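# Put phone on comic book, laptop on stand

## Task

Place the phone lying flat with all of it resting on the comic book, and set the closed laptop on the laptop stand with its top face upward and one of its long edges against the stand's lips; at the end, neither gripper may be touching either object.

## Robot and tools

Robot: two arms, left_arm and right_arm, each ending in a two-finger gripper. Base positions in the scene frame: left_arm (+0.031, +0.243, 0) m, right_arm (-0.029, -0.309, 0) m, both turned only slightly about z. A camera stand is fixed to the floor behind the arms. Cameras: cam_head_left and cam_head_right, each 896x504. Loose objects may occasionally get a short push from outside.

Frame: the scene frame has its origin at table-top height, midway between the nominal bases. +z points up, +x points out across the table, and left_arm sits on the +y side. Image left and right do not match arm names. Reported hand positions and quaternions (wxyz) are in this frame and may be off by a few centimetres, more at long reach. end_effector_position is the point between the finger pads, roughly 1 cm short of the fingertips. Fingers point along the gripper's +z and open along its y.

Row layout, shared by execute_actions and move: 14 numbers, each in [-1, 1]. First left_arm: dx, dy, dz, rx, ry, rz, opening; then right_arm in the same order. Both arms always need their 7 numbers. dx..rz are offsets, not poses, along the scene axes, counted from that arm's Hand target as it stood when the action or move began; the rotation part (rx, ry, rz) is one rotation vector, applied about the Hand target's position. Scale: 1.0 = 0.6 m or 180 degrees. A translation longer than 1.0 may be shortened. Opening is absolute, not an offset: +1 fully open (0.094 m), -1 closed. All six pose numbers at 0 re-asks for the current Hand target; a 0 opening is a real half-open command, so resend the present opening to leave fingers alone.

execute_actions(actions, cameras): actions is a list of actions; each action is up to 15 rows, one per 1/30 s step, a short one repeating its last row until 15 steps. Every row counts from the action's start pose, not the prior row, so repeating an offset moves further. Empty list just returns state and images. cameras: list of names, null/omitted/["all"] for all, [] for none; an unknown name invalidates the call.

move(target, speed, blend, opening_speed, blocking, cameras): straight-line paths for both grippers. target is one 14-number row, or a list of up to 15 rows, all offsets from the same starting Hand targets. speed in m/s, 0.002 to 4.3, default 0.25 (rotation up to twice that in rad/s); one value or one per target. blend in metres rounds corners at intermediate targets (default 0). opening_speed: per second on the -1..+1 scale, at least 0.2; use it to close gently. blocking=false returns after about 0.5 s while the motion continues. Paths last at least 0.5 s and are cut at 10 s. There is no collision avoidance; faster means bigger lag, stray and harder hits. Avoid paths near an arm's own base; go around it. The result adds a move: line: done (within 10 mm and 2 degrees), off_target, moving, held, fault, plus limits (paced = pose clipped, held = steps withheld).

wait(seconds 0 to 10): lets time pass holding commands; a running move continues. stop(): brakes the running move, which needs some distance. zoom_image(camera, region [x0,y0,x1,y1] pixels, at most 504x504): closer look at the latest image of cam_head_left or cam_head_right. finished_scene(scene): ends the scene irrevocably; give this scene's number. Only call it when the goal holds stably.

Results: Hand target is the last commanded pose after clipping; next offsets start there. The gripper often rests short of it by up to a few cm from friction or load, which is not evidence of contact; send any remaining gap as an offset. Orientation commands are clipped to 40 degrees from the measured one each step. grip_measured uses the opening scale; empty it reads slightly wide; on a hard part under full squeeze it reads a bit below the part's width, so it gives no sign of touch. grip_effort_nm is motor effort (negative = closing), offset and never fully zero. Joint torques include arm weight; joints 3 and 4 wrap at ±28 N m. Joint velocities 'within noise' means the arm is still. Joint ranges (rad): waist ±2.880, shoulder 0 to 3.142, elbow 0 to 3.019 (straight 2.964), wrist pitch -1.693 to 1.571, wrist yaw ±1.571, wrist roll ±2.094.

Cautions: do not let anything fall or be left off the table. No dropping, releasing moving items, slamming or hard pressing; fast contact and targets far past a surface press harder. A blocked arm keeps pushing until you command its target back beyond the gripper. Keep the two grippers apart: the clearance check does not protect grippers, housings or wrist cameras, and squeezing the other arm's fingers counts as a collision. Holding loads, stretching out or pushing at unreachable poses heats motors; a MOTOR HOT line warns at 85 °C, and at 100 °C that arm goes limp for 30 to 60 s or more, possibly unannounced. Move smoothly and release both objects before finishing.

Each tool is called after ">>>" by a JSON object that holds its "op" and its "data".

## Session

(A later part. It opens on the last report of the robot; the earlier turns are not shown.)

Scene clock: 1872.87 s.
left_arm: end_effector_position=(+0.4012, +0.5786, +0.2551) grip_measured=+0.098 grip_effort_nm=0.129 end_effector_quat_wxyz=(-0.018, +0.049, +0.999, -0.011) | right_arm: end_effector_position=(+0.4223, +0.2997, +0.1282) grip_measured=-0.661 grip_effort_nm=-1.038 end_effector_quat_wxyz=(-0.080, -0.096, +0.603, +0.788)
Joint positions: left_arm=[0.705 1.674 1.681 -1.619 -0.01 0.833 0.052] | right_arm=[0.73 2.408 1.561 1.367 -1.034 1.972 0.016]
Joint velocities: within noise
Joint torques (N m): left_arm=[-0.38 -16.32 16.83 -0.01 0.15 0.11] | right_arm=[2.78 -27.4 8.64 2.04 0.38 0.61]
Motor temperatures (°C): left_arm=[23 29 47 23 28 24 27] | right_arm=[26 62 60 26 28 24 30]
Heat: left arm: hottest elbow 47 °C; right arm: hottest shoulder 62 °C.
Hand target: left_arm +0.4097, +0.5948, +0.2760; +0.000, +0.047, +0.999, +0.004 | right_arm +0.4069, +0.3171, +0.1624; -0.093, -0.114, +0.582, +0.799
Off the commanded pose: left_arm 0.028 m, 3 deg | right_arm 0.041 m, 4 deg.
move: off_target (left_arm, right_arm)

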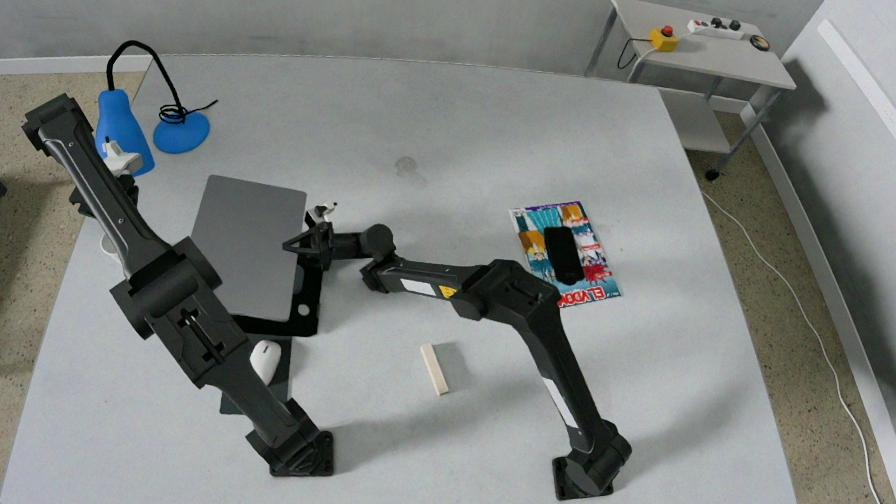

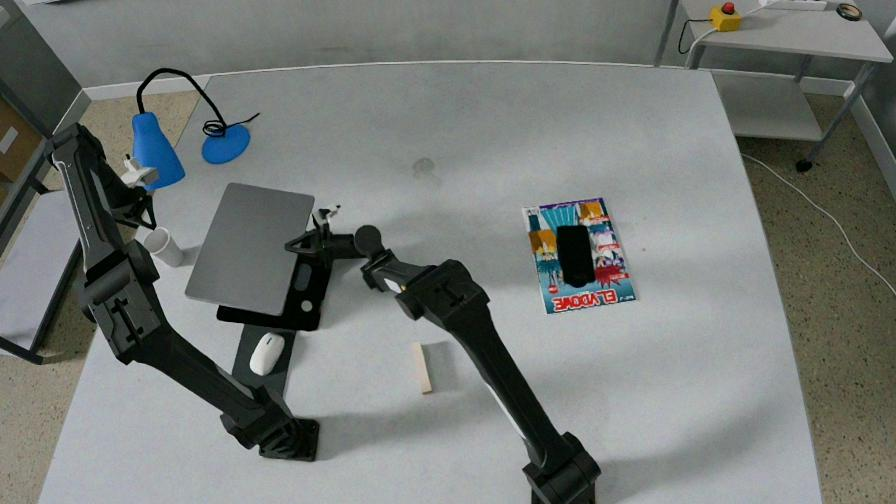

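>>> {"op": "move", "data": {"target": [0,0.02,0,0,0,0,0.1,0,0,0,0,0,0,-0.35], "opening_speed": 0.3, "cameras": ["cam_head_left","cam_head_right"]}}

>>> {"op": "zoom_image", "data": {"camera": "cam_head_right", "region": [150, 150, 390, 350]}}

>>> {"op": "zoom_image", "data": {"camera": "cam_head_left", "region": [180, 160, 420, 360]}}

Scene clock: 1885.23 s.
left_arm: end_effector_position=(+0.4014, +0.5911, +0.2551) grip_measured=+0.098 grip_effort_nm=0.129 end_effector_quat_wxyz=(-0.018, +0.049, +0.999, -0.011) | right_arm: end_effector_position=(+0.4198, +0.3015, +0.1188) grip_measured=-0.351 grip_effort_nm=0.012 end_effector_quat_wxyz=(-0.106, -0.076, +0.608, +0.783)
Joint positions: left_arm=[0.723 1.697 1.711 -1.626 -0.01 0.85 0.052] | right_arm=[0.734 2.421 1.561 1.367 -1.034 2.025 0.03]
Joint velocities: within noise
Joint torques (N m): left_arm=[-0.97 -16.44 17.01 -0.29 0.12 0.11] | right_arm=[2.43 -28.98 8.62 2.4 0.42 0.18]
Motor temperatures (°C): left_arm=[23 29 47 23 28 24 27] | right_arm=[26 60 57 26 27 24 30]
Heat: left arm: hottest elbow 47 °C; right arm: hottest shoulder 60 °C.
Hand target: left_arm +0.4097, +0.6069, +0.2761; +0.000, +0.047, +0.999, +0.004 | right_arm +0.4070, +0.3170, +0.1623; -0.093, -0.113, +0.583, +0.799
Off the commanded pose: left_arm 0.027 m, 3 deg | right_arm 0.048 m, 6 deg.
move: off_target (left_arm, right_arm)

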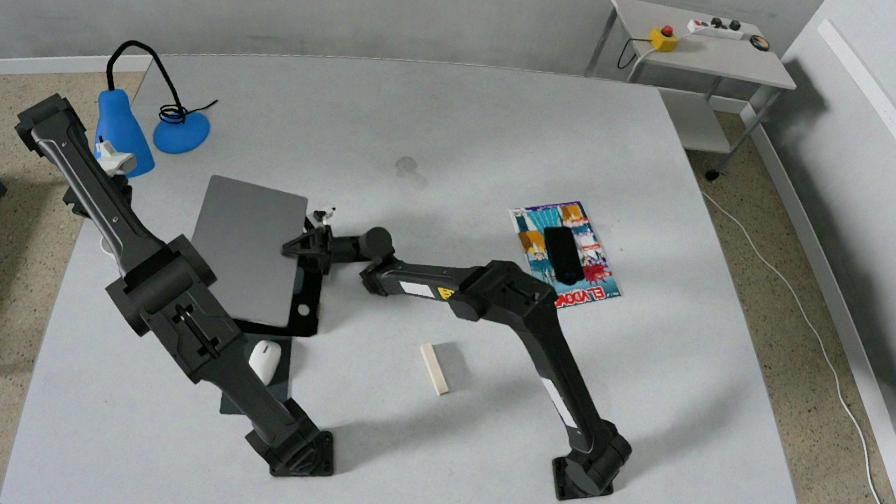

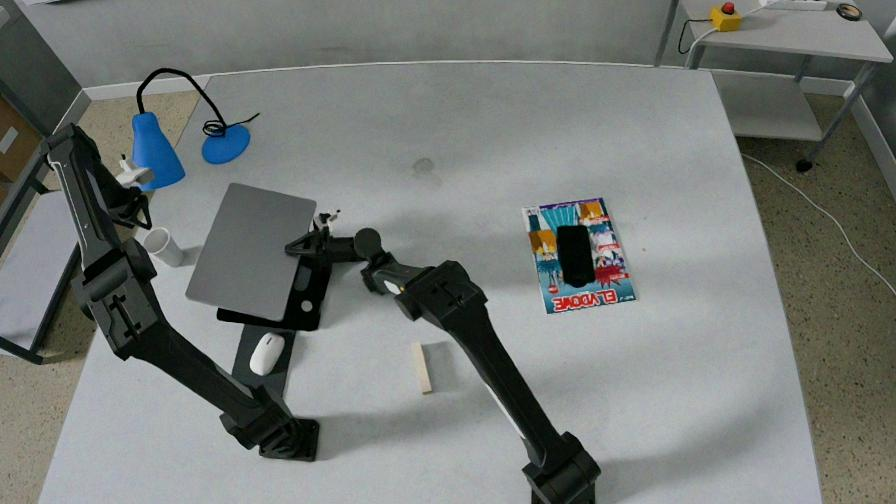

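Scaled by 2.100.

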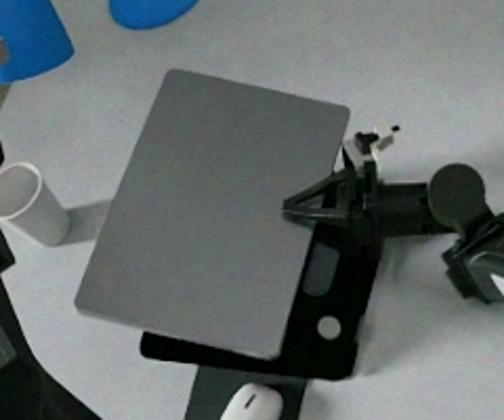

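Scaled by 2.100.

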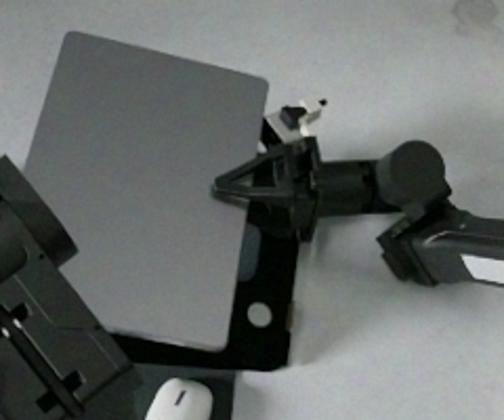

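>>> {"op": "move", "data": {"target": [0,0,0,0,0,0,0.1,0,0,-0.07,0,0,0,-0.35], "speed": 0.06, "cameras": ["cam_head_left","cam_head_right"]}}

>>> {"op": "zoom_image", "data": {"camera": "cam_head_right", "region": [150, 150, 390, 350]}}

>>> {"op": "zoom_image", "data": {"camera": "cam_head_left", "region": [180, 160, 420, 360]}}

Scene clock: 1890.10 s.
left_arm: end_effector_position=(+0.4013, +0.5911, +0.2551) grip_measured=+0.098 grip_effort_nm=0.129 end_effector_quat_wxyz=(-0.018, +0.049, +0.999, -0.012) | right_arm: end_effector_position=(+0.4177, +0.2994, +0.1201) grip_measured=-0.350 grip_effort_nm=0.012 end_effector_quat_wxyz=(-0.097, -0.086, +0.601, +0.789)
Joint positions: left_arm=[0.723 1.697 1.711 -1.626 -0.01 0.85 0.052] | right_arm=[0.734 2.427 1.561 1.405 -1.032 2.025 0.031]
Joint velocities: within noise
Joint torques (N m): left_arm=[-1.08 -16.38 16.87 -0.31 0.12 0.1] | right_arm=[2.43 -23.18 10.07 2.7 0.37 0.11]
Motor temperatures (°C): left_arm=[23 29 49 23 28 24 27] | right_arm=[26 59 55 26 27 24 30]
Heat: left arm: hottest elbow 49 °C; right arm: hottest shoulder 59 °C.
Hand target: left_arm +0.4096, +0.6069, +0.2761; +0.000, +0.047, +0.999, +0.004 | right_arm +0.4070, +0.3170, +0.1201; -0.093, -0.113, +0.583, +0.799
Off the commanded pose: left_arm 0.028 m, 3 deg | right_arm 0.021 m, 4 deg.
move: off_target (left_arm, right_arm)

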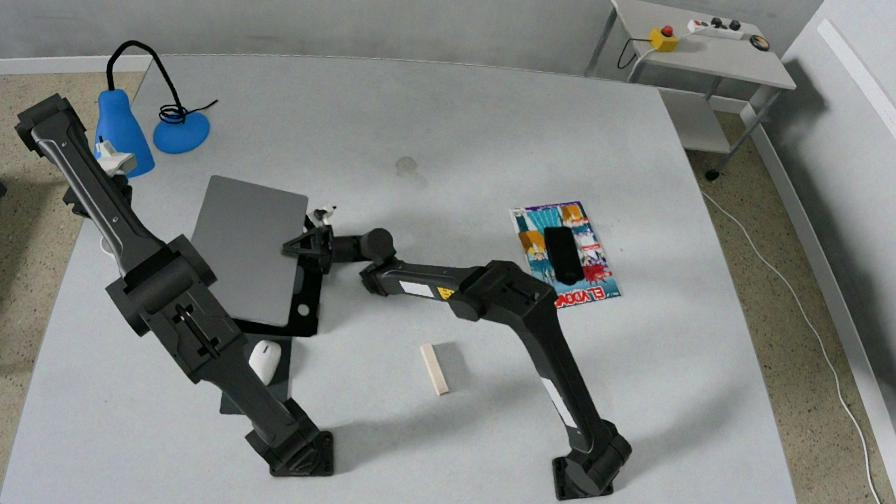

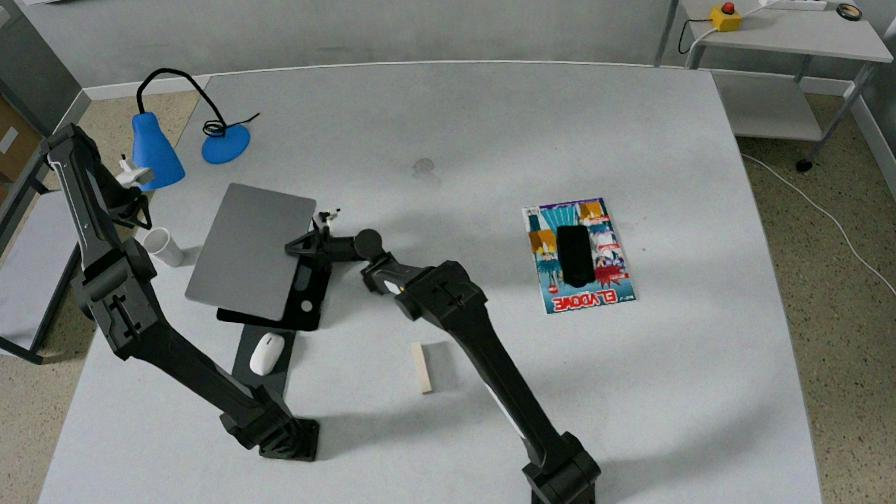

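Scaled by 2.100.

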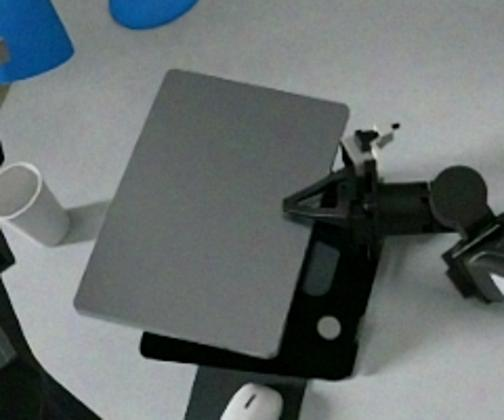

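Scaled by 2.100.

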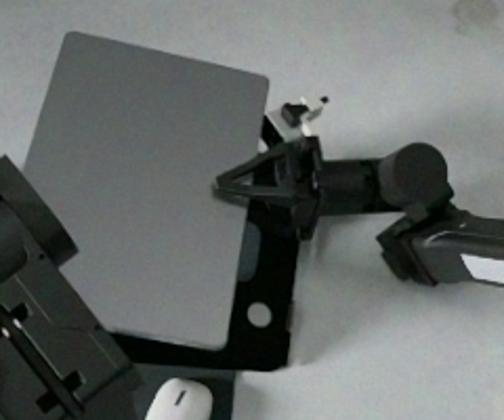

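>>> {"op": "move", "data": {"target": [0,0,0,0,0,0,0.1,0,0,-0.06,-0.02,0,0,-0.35], "speed": 0.06, "cameras": ["cam_head_left","cam_head_right"]}}

>>> {"op": "zoom_image", "data": {"camera": "cam_head_right", "region": [150, 150, 390, 350]}}

>>> {"op": "zoom_image", "data": {"camera": "cam_head_left", "region": [180, 160, 420, 360]}}

Scene clock: 1893.47 s.
left_arm: end_effector_position=(+0.4013, +0.5911, +0.2551) grip_measured=+0.098 grip_effort_nm=0.129 end_effector_quat_wxyz=(-0.018, +0.049, +0.999, -0.012) | right_arm: end_effector_position=(+0.4167, +0.3006, +0.1132) grip_measured=-0.350 grip_effort_nm=0.007 end_effector_quat_wxyz=(-0.087, -0.100, +0.607, +0.783)
Joint positions: left_arm=[0.723 1.697 1.711 -1.626 -0.01 0.85 0.052] | right_arm=[0.734 2.429 1.561 1.375 -1.05 1.967 0.031]
Joint velocities: within noise
Joint torques (N m): left_arm=[-0.38 -16.44 16.96 -0.29 0.13 0.14] | right_arm=[2.26 -21.01 9.14 1.51 0.05 0]
Motor temperatures (°C): left_arm=[23 29 49 23 28 24 27] | right_arm=[26 58 55 26 27 24 29]
Heat: left arm: hottest elbow 49 °C; right arm: hottest shoulder 58 °C.
Hand target: left_arm +0.4096, +0.6069, +0.2761; +0.000, +0.047, +0.999, +0.004 | right_arm +0.4070, +0.3170, +0.0842; -0.097, -0.111, +0.607, +0.781
Off the commanded pose: left_arm 0.028 m, 3 deg | right_arm 0.035 m, 2 deg.
move: off_target (left_arm, right_arm)

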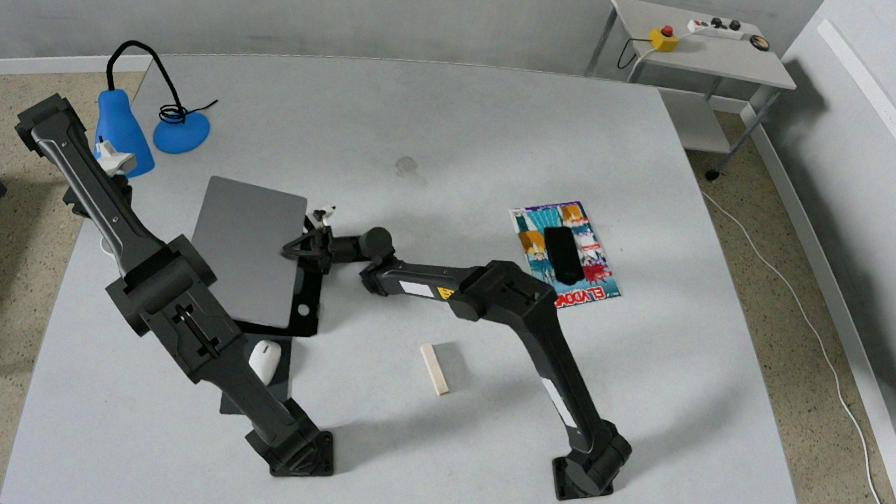

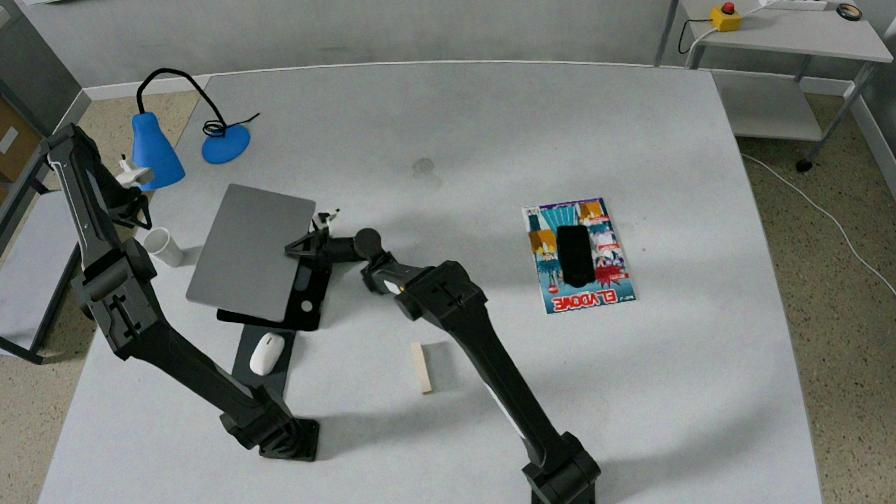

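Scaled by 2.100.

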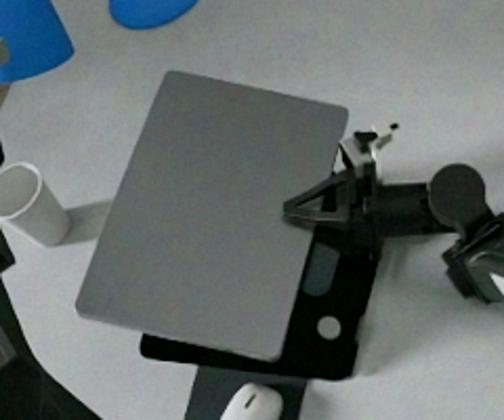

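Scaled by 2.100.

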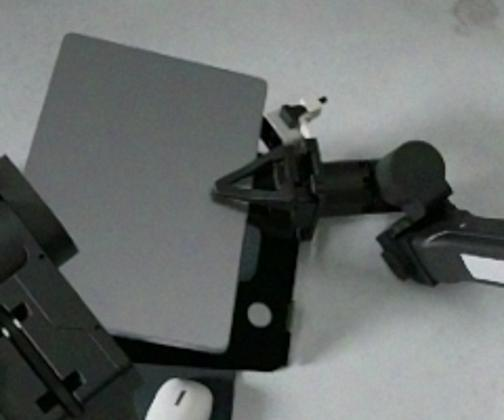

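>>> {"op": "move", "data": {"target": [0,0,0,0,0,0,0.1,0,0,-0.05,-0.03,0,0,-0.35], "speed": 0.06, "cameras": ["cam_head_left","cam_head_right"]}}

>>> {"op": "zoom_image", "data": {"camera": "cam_head_right", "region": [150, 150, 390, 350]}}

>>> {"op": "zoom_image", "data": {"camera": "cam_head_left", "region": [180, 160, 420, 360]}}

Scene clock: 1897.87 s.
left_arm: end_effector_position=(+0.4013, +0.5911, +0.2551) grip_measured=+0.098 grip_effort_nm=0.125 end_effector_quat_wxyz=(-0.018, +0.049, +0.999, -0.012) | right_arm: end_effector_position=(+0.4176, +0.3051, +0.0940) grip_measured=-0.350 grip_effort_nm=0.012 end_effector_quat_wxyz=(-0.084, -0.110, +0.632, +0.763)
Joint positions: left_arm=[0.723 1.697 1.711 -1.626 -0.01 0.85 0.052] | right_arm=[0.734 2.429 1.561 1.256 -1.082 1.854 0.031]
Joint velocities: within noise
Joint torques (N m): left_arm=[-0.5 -16.79 16.94 -0.36 0.13 0.05] | right_arm=[2.02 -21.66 7.35 0.54 0.03 -0.15]
Motor temperatures (°C): left_arm=[23 29 50 23 28 24 27] | right_arm=[26 58 54 26 27 24 29]
Heat: left arm: hottest elbow 50 °C; right arm: hottest shoulder 58 °C.
Hand target: left_arm +0.4096, +0.6069, +0.2761; +0.000, +0.047, +0.999, +0.004 | right_arm +0.4070, +0.3170, +0.0542; -0.102, -0.106, +0.644, +0.751
Off the commanded pose: left_arm 0.028 m, 3 deg | right_arm 0.043 m, 3 deg.
move: off_target (left_arm, right_arm)

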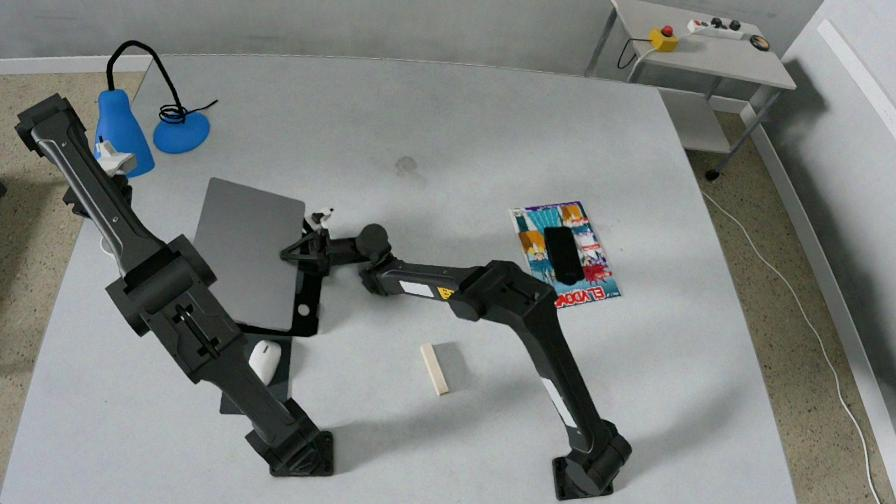

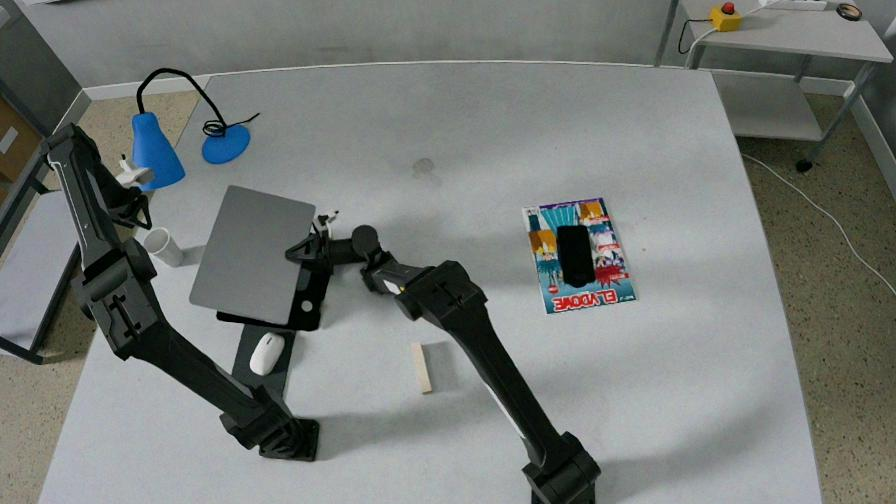

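Scaled by 2.100.

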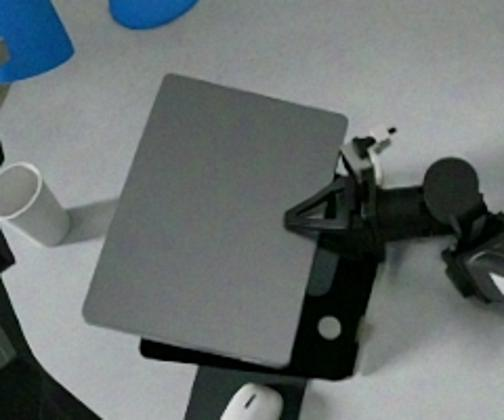

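Scaled by 2.100.

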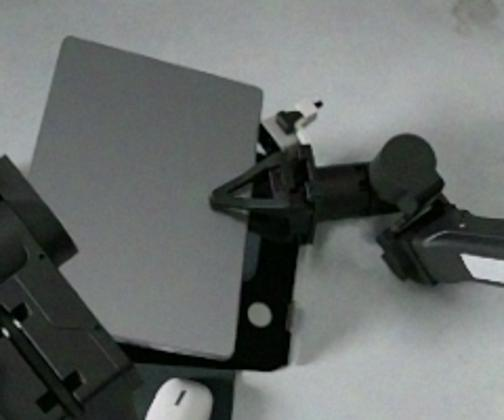

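>>> {"op": "move", "data": {"target": [0,0,0,0,0,0,0.1,0,0,-0.04,-0.02,0,0,-0.35], "speed": 0.06, "cameras": ["cam_head_left","cam_head_right"]}}

>>> {"op": "zoom_image", "data": {"camera": "cam_head_right", "region": [150, 150, 390, 350]}}

>>> {"op": "zoom_image", "data": {"camera": "cam_head_left", "region": [180, 160, 420, 360]}}

Scene clock: 1901.63 s.
left_arm: end_effector_position=(+0.4013, +0.5911, +0.2551) grip_measured=+0.098 grip_effort_nm=0.129 end_effector_quat_wxyz=(-0.018, +0.049, +0.999, -0.012) | right_arm: end_effector_position=(+0.4184, +0.3079, +0.0871) grip_measured=-0.350 grip_effort_nm=0.012 end_effector_quat_wxyz=(-0.083, -0.117, +0.647, +0.749)
Joint positions: left_arm=[0.723 1.697 1.711 -1.626 -0.01 0.85 0.052] | right_arm=[0.734 2.418 1.561 1.162 -1.102 1.777 0.031]
Joint velocities: within noise
Joint torques (N m): left_arm=[-0.32 -16.91 16.88 -0.24 0.12 0.05] | right_arm=[1.79 -20.78 6.32 0.18 0.16 -0.21]
Motor temperatures (°C): left_arm=[23 29 51 23 27 24 27] | right_arm=[26 57 53 26 27 24 29]
Heat: left arm: hottest elbow 51 °C; right arm: hottest shoulder 57 °C.
Hand target: left_arm +0.4096, +0.6069, +0.2761; +0.000, +0.047, +0.999, +0.004 | right_arm +0.4070, +0.3170, +0.0304; -0.105, -0.103, +0.667, +0.731
Off the commanded pose: left_arm 0.028 m, 3 deg | right_arm 0.059 m, 4 deg.
move: off_target (left_arm, right_arm)

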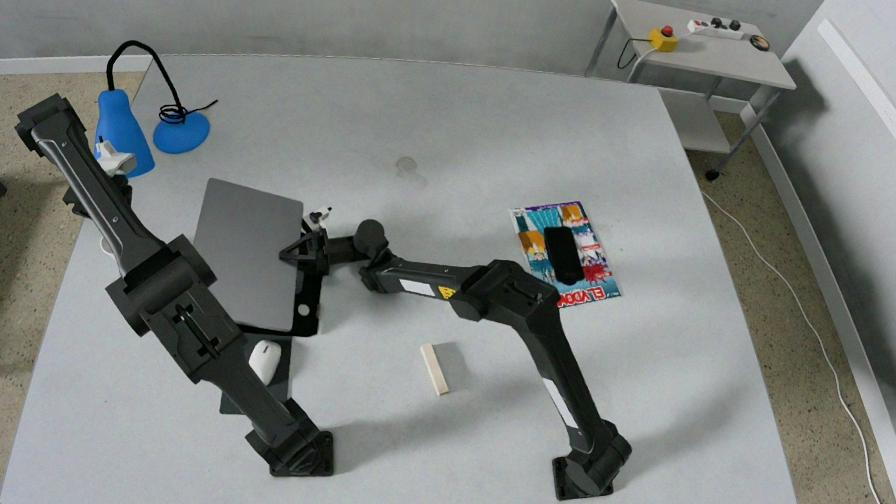

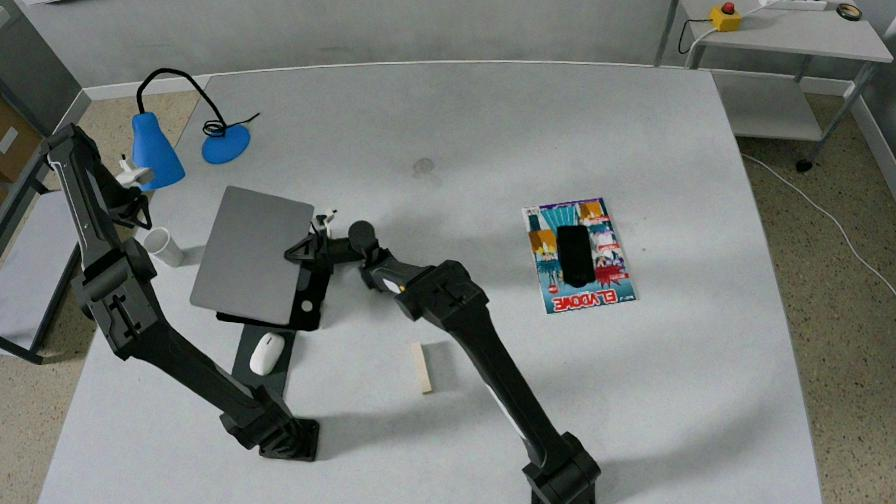

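Scaled by 2.100.

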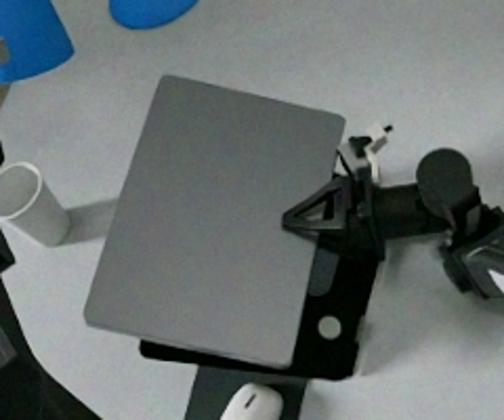

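Scaled by 2.100.

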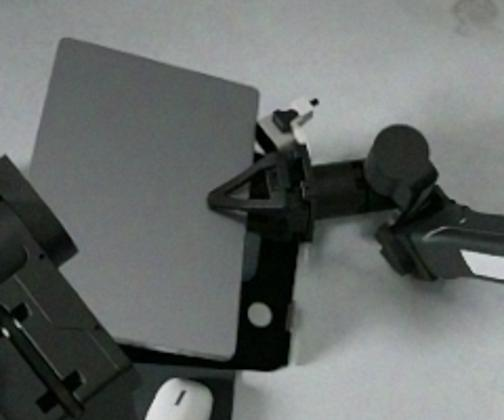

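>>> {"op": "move", "data": {"target": [0,0,0,0,0,0,0.1,0.015,-0.06,0.05,0,0,0,-0.25], "speed": 0.06, "opening_speed": 0.4, "cameras": ["cam_head_left","cam_head_right"]}}

>>> {"op": "zoom_image", "data": {"camera": "cam_head_right", "region": [150, 150, 390, 350]}}

>>> {"op": "zoom_image", "data": {"camera": "cam_head_left", "region": [180, 160, 420, 360]}}

Scene clock: 1908.70 s.
left_arm: end_effector_position=(+0.4013, +0.5911, +0.2551) grip_measured=+0.098 grip_effort_nm=0.129 end_effector_quat_wxyz=(-0.018, +0.049, +0.999, -0.012) | right_arm: end_effector_position=(+0.4170, +0.2916, +0.0853) grip_measured=-0.250 grip_effort_nm=0.007 end_effector_quat_wxyz=(-0.080, -0.130, +0.651, +0.743)
Joint positions: left_arm=[0.723 1.697 1.711 -1.626 -0.01 0.85 0.052] | right_arm=[0.715 2.396 1.519 1.162 -1.14 1.742 0.035]
Joint velocities: within noise
Joint torques (N m): left_arm=[-1.03 -16.44 16.73 -0.09 0.11 0.09] | right_arm=[-0.26 -25.11 4.03 0.57 -0.09 0.31]
Motor temperatures (°C): left_arm=[23 29 51 23 27 24 27] | right_arm=[26 57 52 26 27 24 29]
Heat: left arm: hottest elbow 51 °C; right arm: hottest shoulder 57 °C.
Hand target: left_arm +0.4096, +0.6069, +0.2761; +0.000, +0.047, +0.999, +0.004 | right_arm +0.4161, +0.2810, +0.0602; -0.105, -0.103, +0.667, +0.731
Off the commanded pose: left_arm 0.028 m, 3 deg | right_arm 0.027 m, 5 deg.
move: off_target (left_arm, right_arm)

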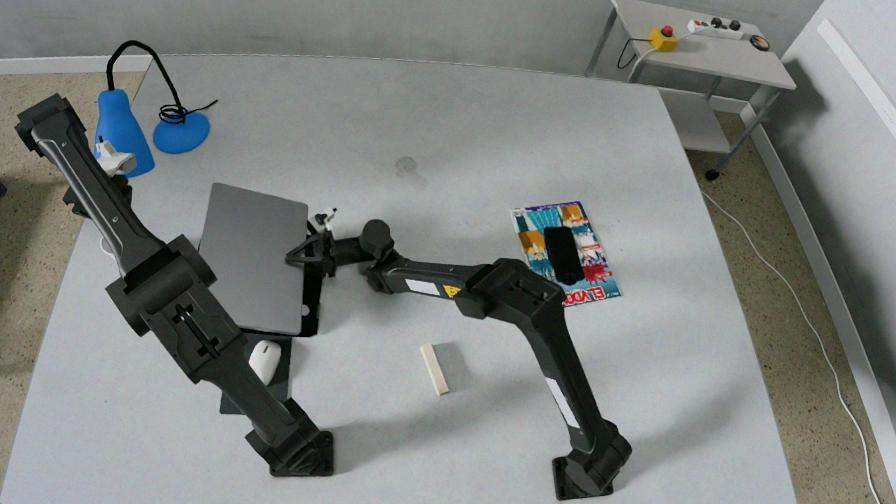

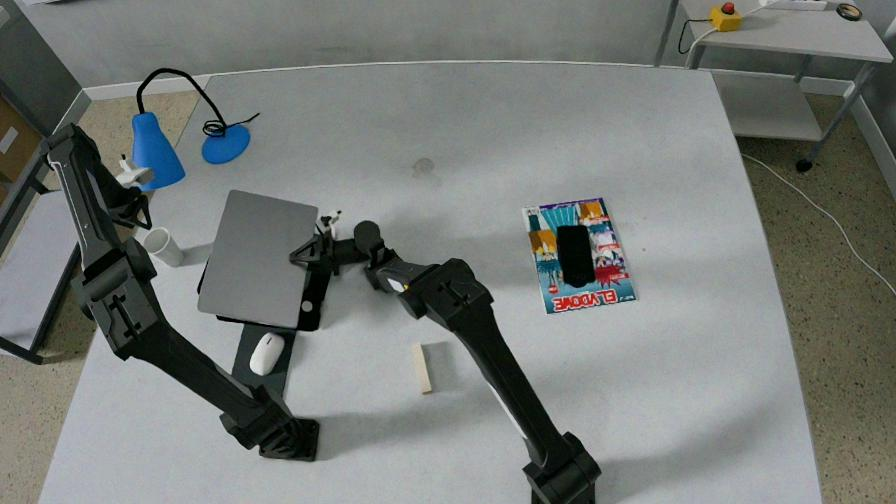

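Scaled by 2.100.

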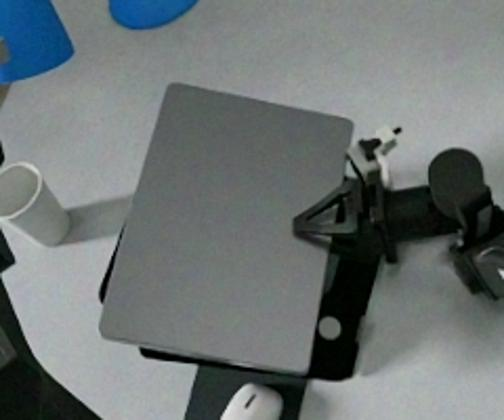

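Scaled by 2.100.

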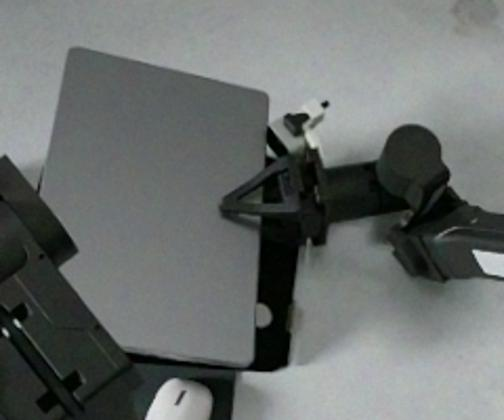

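>>> {"op": "move", "data": {"target": [[0,0,0,0,0,0,-1,0,0,0,0,0,0,-0.25],[0,-0.27,-0.05,0,0,0,-1,0,0,0,0,0,0,-0.25],[0,-0.27,-0.24,0,0,0,-1,0,0,0,0,0,0,-0.25]], "speed": [0.15,0.15,0.05], "cameras": ["cam_head_left","cam_head_right"]}}

>>> {"op": "zoom_image", "data": {"camera": "cam_head_right", "region": [150, 150, 390, 350]}}

Scene clock: 1921.50 s.
left_arm: end_effector_position=(+0.4073, +0.4480, +0.1647) grip_measured=-0.981 grip_effort_nm=-0.989 end_effector_quat_wxyz=(+0.015, +0.046, +0.999, +0.013) | right_arm: end_effector_position=(+0.4168, +0.2916, +0.0857) grip_measured=-0.250 grip_effort_nm=0.002 end_effector_quat_wxyz=(-0.080, -0.131, +0.651, +0.743)
Joint positions: left_arm=[0.469 1.469 1.2 -1.262 -0.006 0.589 0.001] | right_arm=[0.715 2.395 1.519 1.162 -1.14 1.741 0.035]
Joint velocities: within noise
Joint torques (N m): left_arm=[-2.26 -9.76 6.64 2.02 -0.1 -0.08] | right_arm=[-0.15 -25 4 0.55 -0.08 0.29]
Motor temperatures (°C): left_arm=[23 29 51 23 27 24 27] | right_arm=[26 58 50 26 26 24 28]
Heat: left arm: hottest elbow 51 °C; right arm: hottest shoulder 58 °C.
Hand target: left_arm +0.4098, +0.4448, +0.1320; +0.000, +0.047, +0.999, +0.004 | right_arm +0.4160, +0.2810, +0.0603; -0.105, -0.103, +0.667, +0.731
Off the commanded pose: left_arm 0.033 m, 2 deg | right_arm 0.028 m, 5 deg.
move: off_target (left_arm, right_arm)

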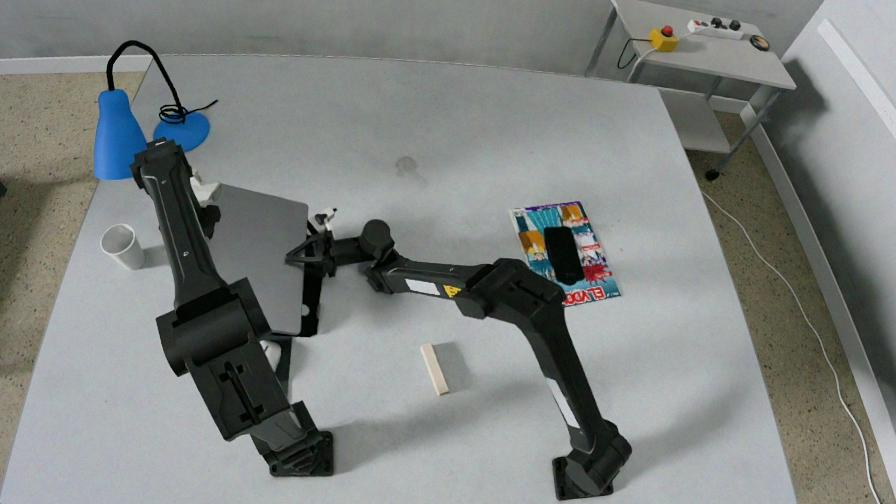

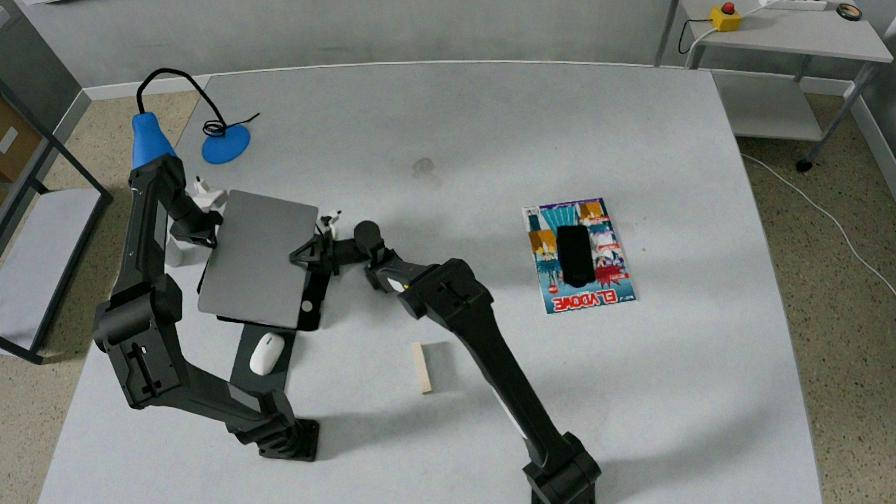

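Scaled by 2.100.

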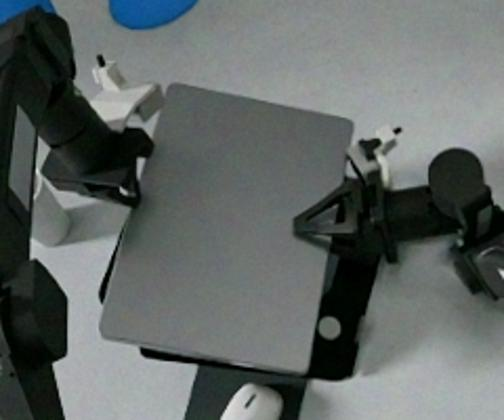

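>>> {"op": "move", "data": {"target": [[0,0,0.08,0,0,0,-1,0,0,0,0,0,0,-0.25],[0,-0.045,0.08,0,0,0,-1,0,0,0,0,0,0,-0.25],[0,-0.045,-0.06,0,0,0,-1,0,0,0,0,0,0,-0.25]], "speed": [0.1,0.1,0.05], "cameras": ["cam_head_left","cam_head_right"]}}

>>> {"op": "zoom_image", "data": {"camera": "cam_head_right", "region": [150, 150, 390, 350]}}

Scene clock: 1927.20 s.
left_arm: end_effector_position=(+0.4076, +0.4209, +0.1514) grip_measured=-0.981 grip_effort_nm=-0.989 end_effector_quat_wxyz=(+0.032, +0.046, +0.998, +0.020) | right_arm: end_effector_position=(+0.4169, +0.2914, +0.0857) grip_measured=-0.250 grip_effort_nm=-0.012 end_effector_quat_wxyz=(-0.080, -0.131, +0.651, +0.743)
Joint positions: left_arm=[0.412 1.426 1.116 -1.185 -0.006 0.532 0.001] | right_arm=[0.715 2.395 1.519 1.162 -1.141 1.741 0.035]
Joint velocities: within noise
Joint torques (N m): left_arm=[-1.9 -6.24 5.3 2.71 -0.12 -0.09] | right_arm=[-0.09 -24.88 4.01 0.55 -0.05 0.29]
Motor temperatures (°C): left_arm=[23 29 49 23 27 24 27] | right_arm=[26 58 49 26 26 24 28]
Heat: left arm: hottest elbow 49 °C; right arm: hottest shoulder 58 °C.
Hand target: left_arm +0.4097, +0.4178, +0.0960; +0.000, +0.047, +0.999, +0.004 | right_arm +0.4159, +0.2810, +0.0601; -0.105, -0.103, +0.667, +0.731
Off the commanded pose: left_arm 0.055 m, 4 deg | right_arm 0.027 m, 5 deg.
move: off_target (left_arm, right_arm)

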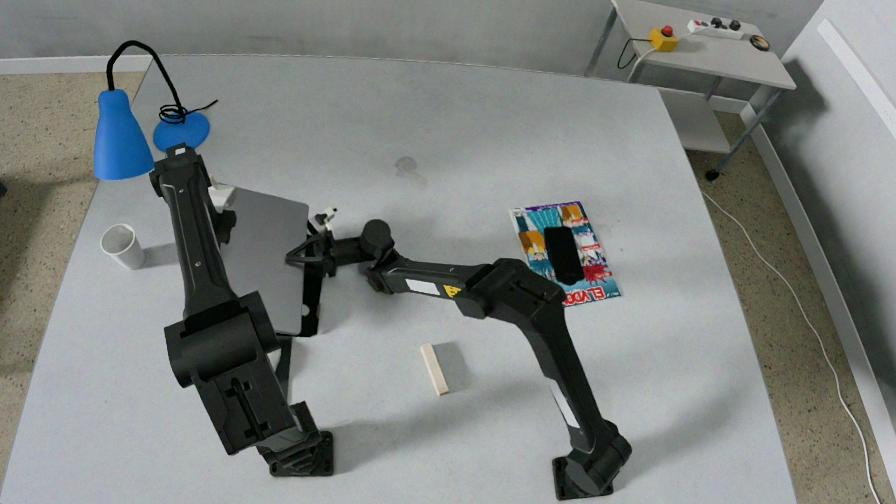

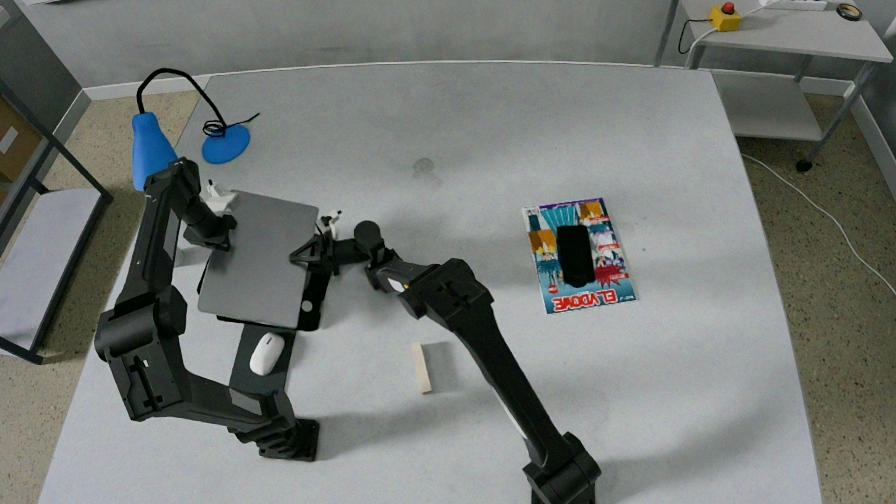

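Scaled by 2.100.

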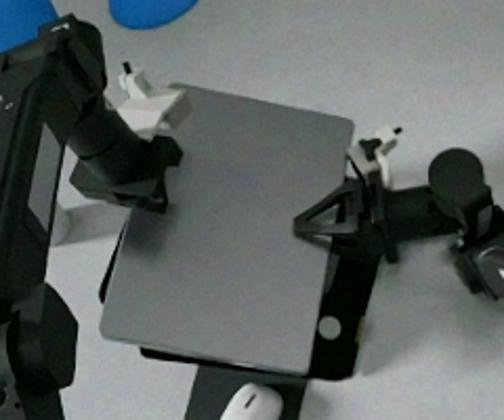

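>>> {"op": "move", "data": {"target": [[0,0.01,-0.08,0,0,0,-1,0,0,0,0,0,0,-0.25],[0,0.01,-0.08,0,0,0,-1,0,-0.1,-0.01,0,0,0,-0.25]], "speed": [0.05,0.06], "cameras": ["cam_head_left","cam_head_right"]}}

>>> {"op": "zoom_image", "data": {"camera": "cam_head_right", "region": [150, 150, 390, 350]}}

>>> {"op": "zoom_image", "data": {"camera": "cam_head_left", "region": [180, 160, 420, 360]}}

Scene clock: 1932.70 s.
left_arm: end_effector_position=(+0.4134, +0.4029, +0.1371) grip_measured=-0.981 grip_effort_nm=-0.979 end_effector_quat_wxyz=(+0.065, +0.061, +0.996, +0.015) | right_arm: end_effector_position=(+0.3991, +0.2537, +0.0675) grip_measured=-0.250 grip_effort_nm=-0.002 end_effector_quat_wxyz=(-0.115, -0.122, +0.663, +0.729)
Joint positions: left_arm=[0.383 1.401 1.047 -1.088 0.033 0.532 0.001] | right_arm=[0.684 2.366 1.4 1.224 -1.208 1.787 0.035]
Joint velocities: within noise
Joint torques (N m): left_arm=[0.97 0.09 4.44 3.62 -1.42 0] | right_arm=[-3.02 -24.29 2.86 2.78 -0.15 0.23]
Motor temperatures (°C): left_arm=[23 29 47 24 27 24 27] | right_arm=[26 58 48 26 26 24 28]
Heat: left arm: hottest elbow 47 °C; right arm: hottest shoulder 58 °C.
Hand target: left_arm +0.4097, +0.4239, +0.0481; +0.000, +0.047, +0.999, +0.004 | right_arm +0.4159, +0.2211, +0.0541; -0.105, -0.102, +0.667, +0.731
Off the commanded pose: left_arm 0.092 m, 8 deg | right_arm 0.039 m, 3 deg.
move: off_target (left_arm, right_arm)

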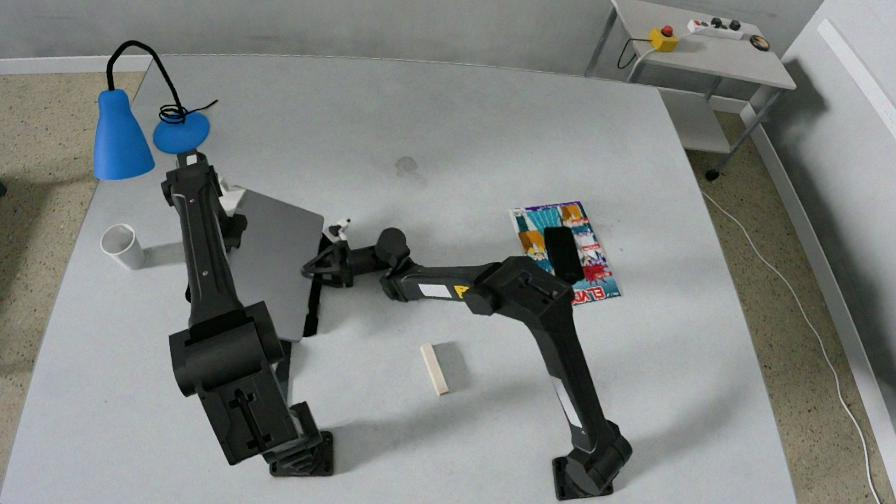

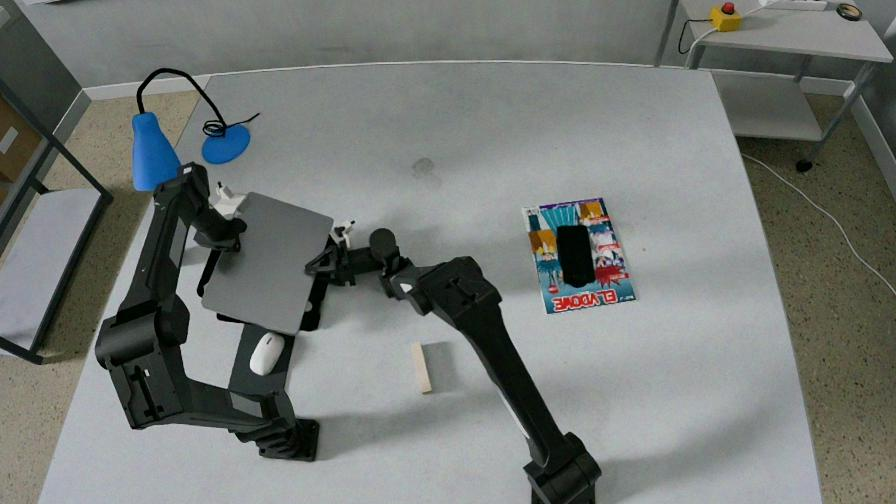

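Scaled by 2.100.

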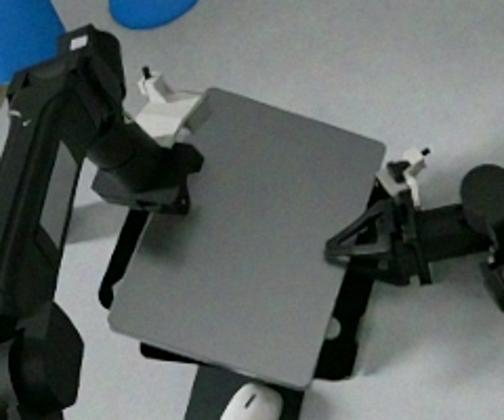

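Scaled by 2.100.

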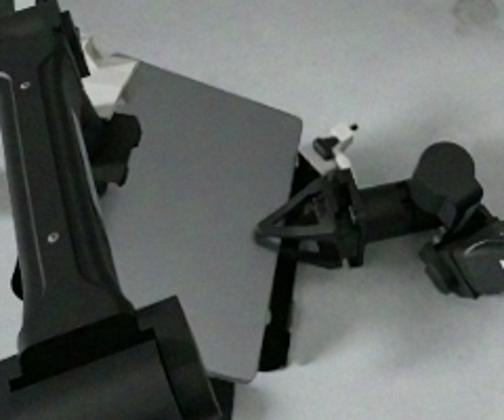

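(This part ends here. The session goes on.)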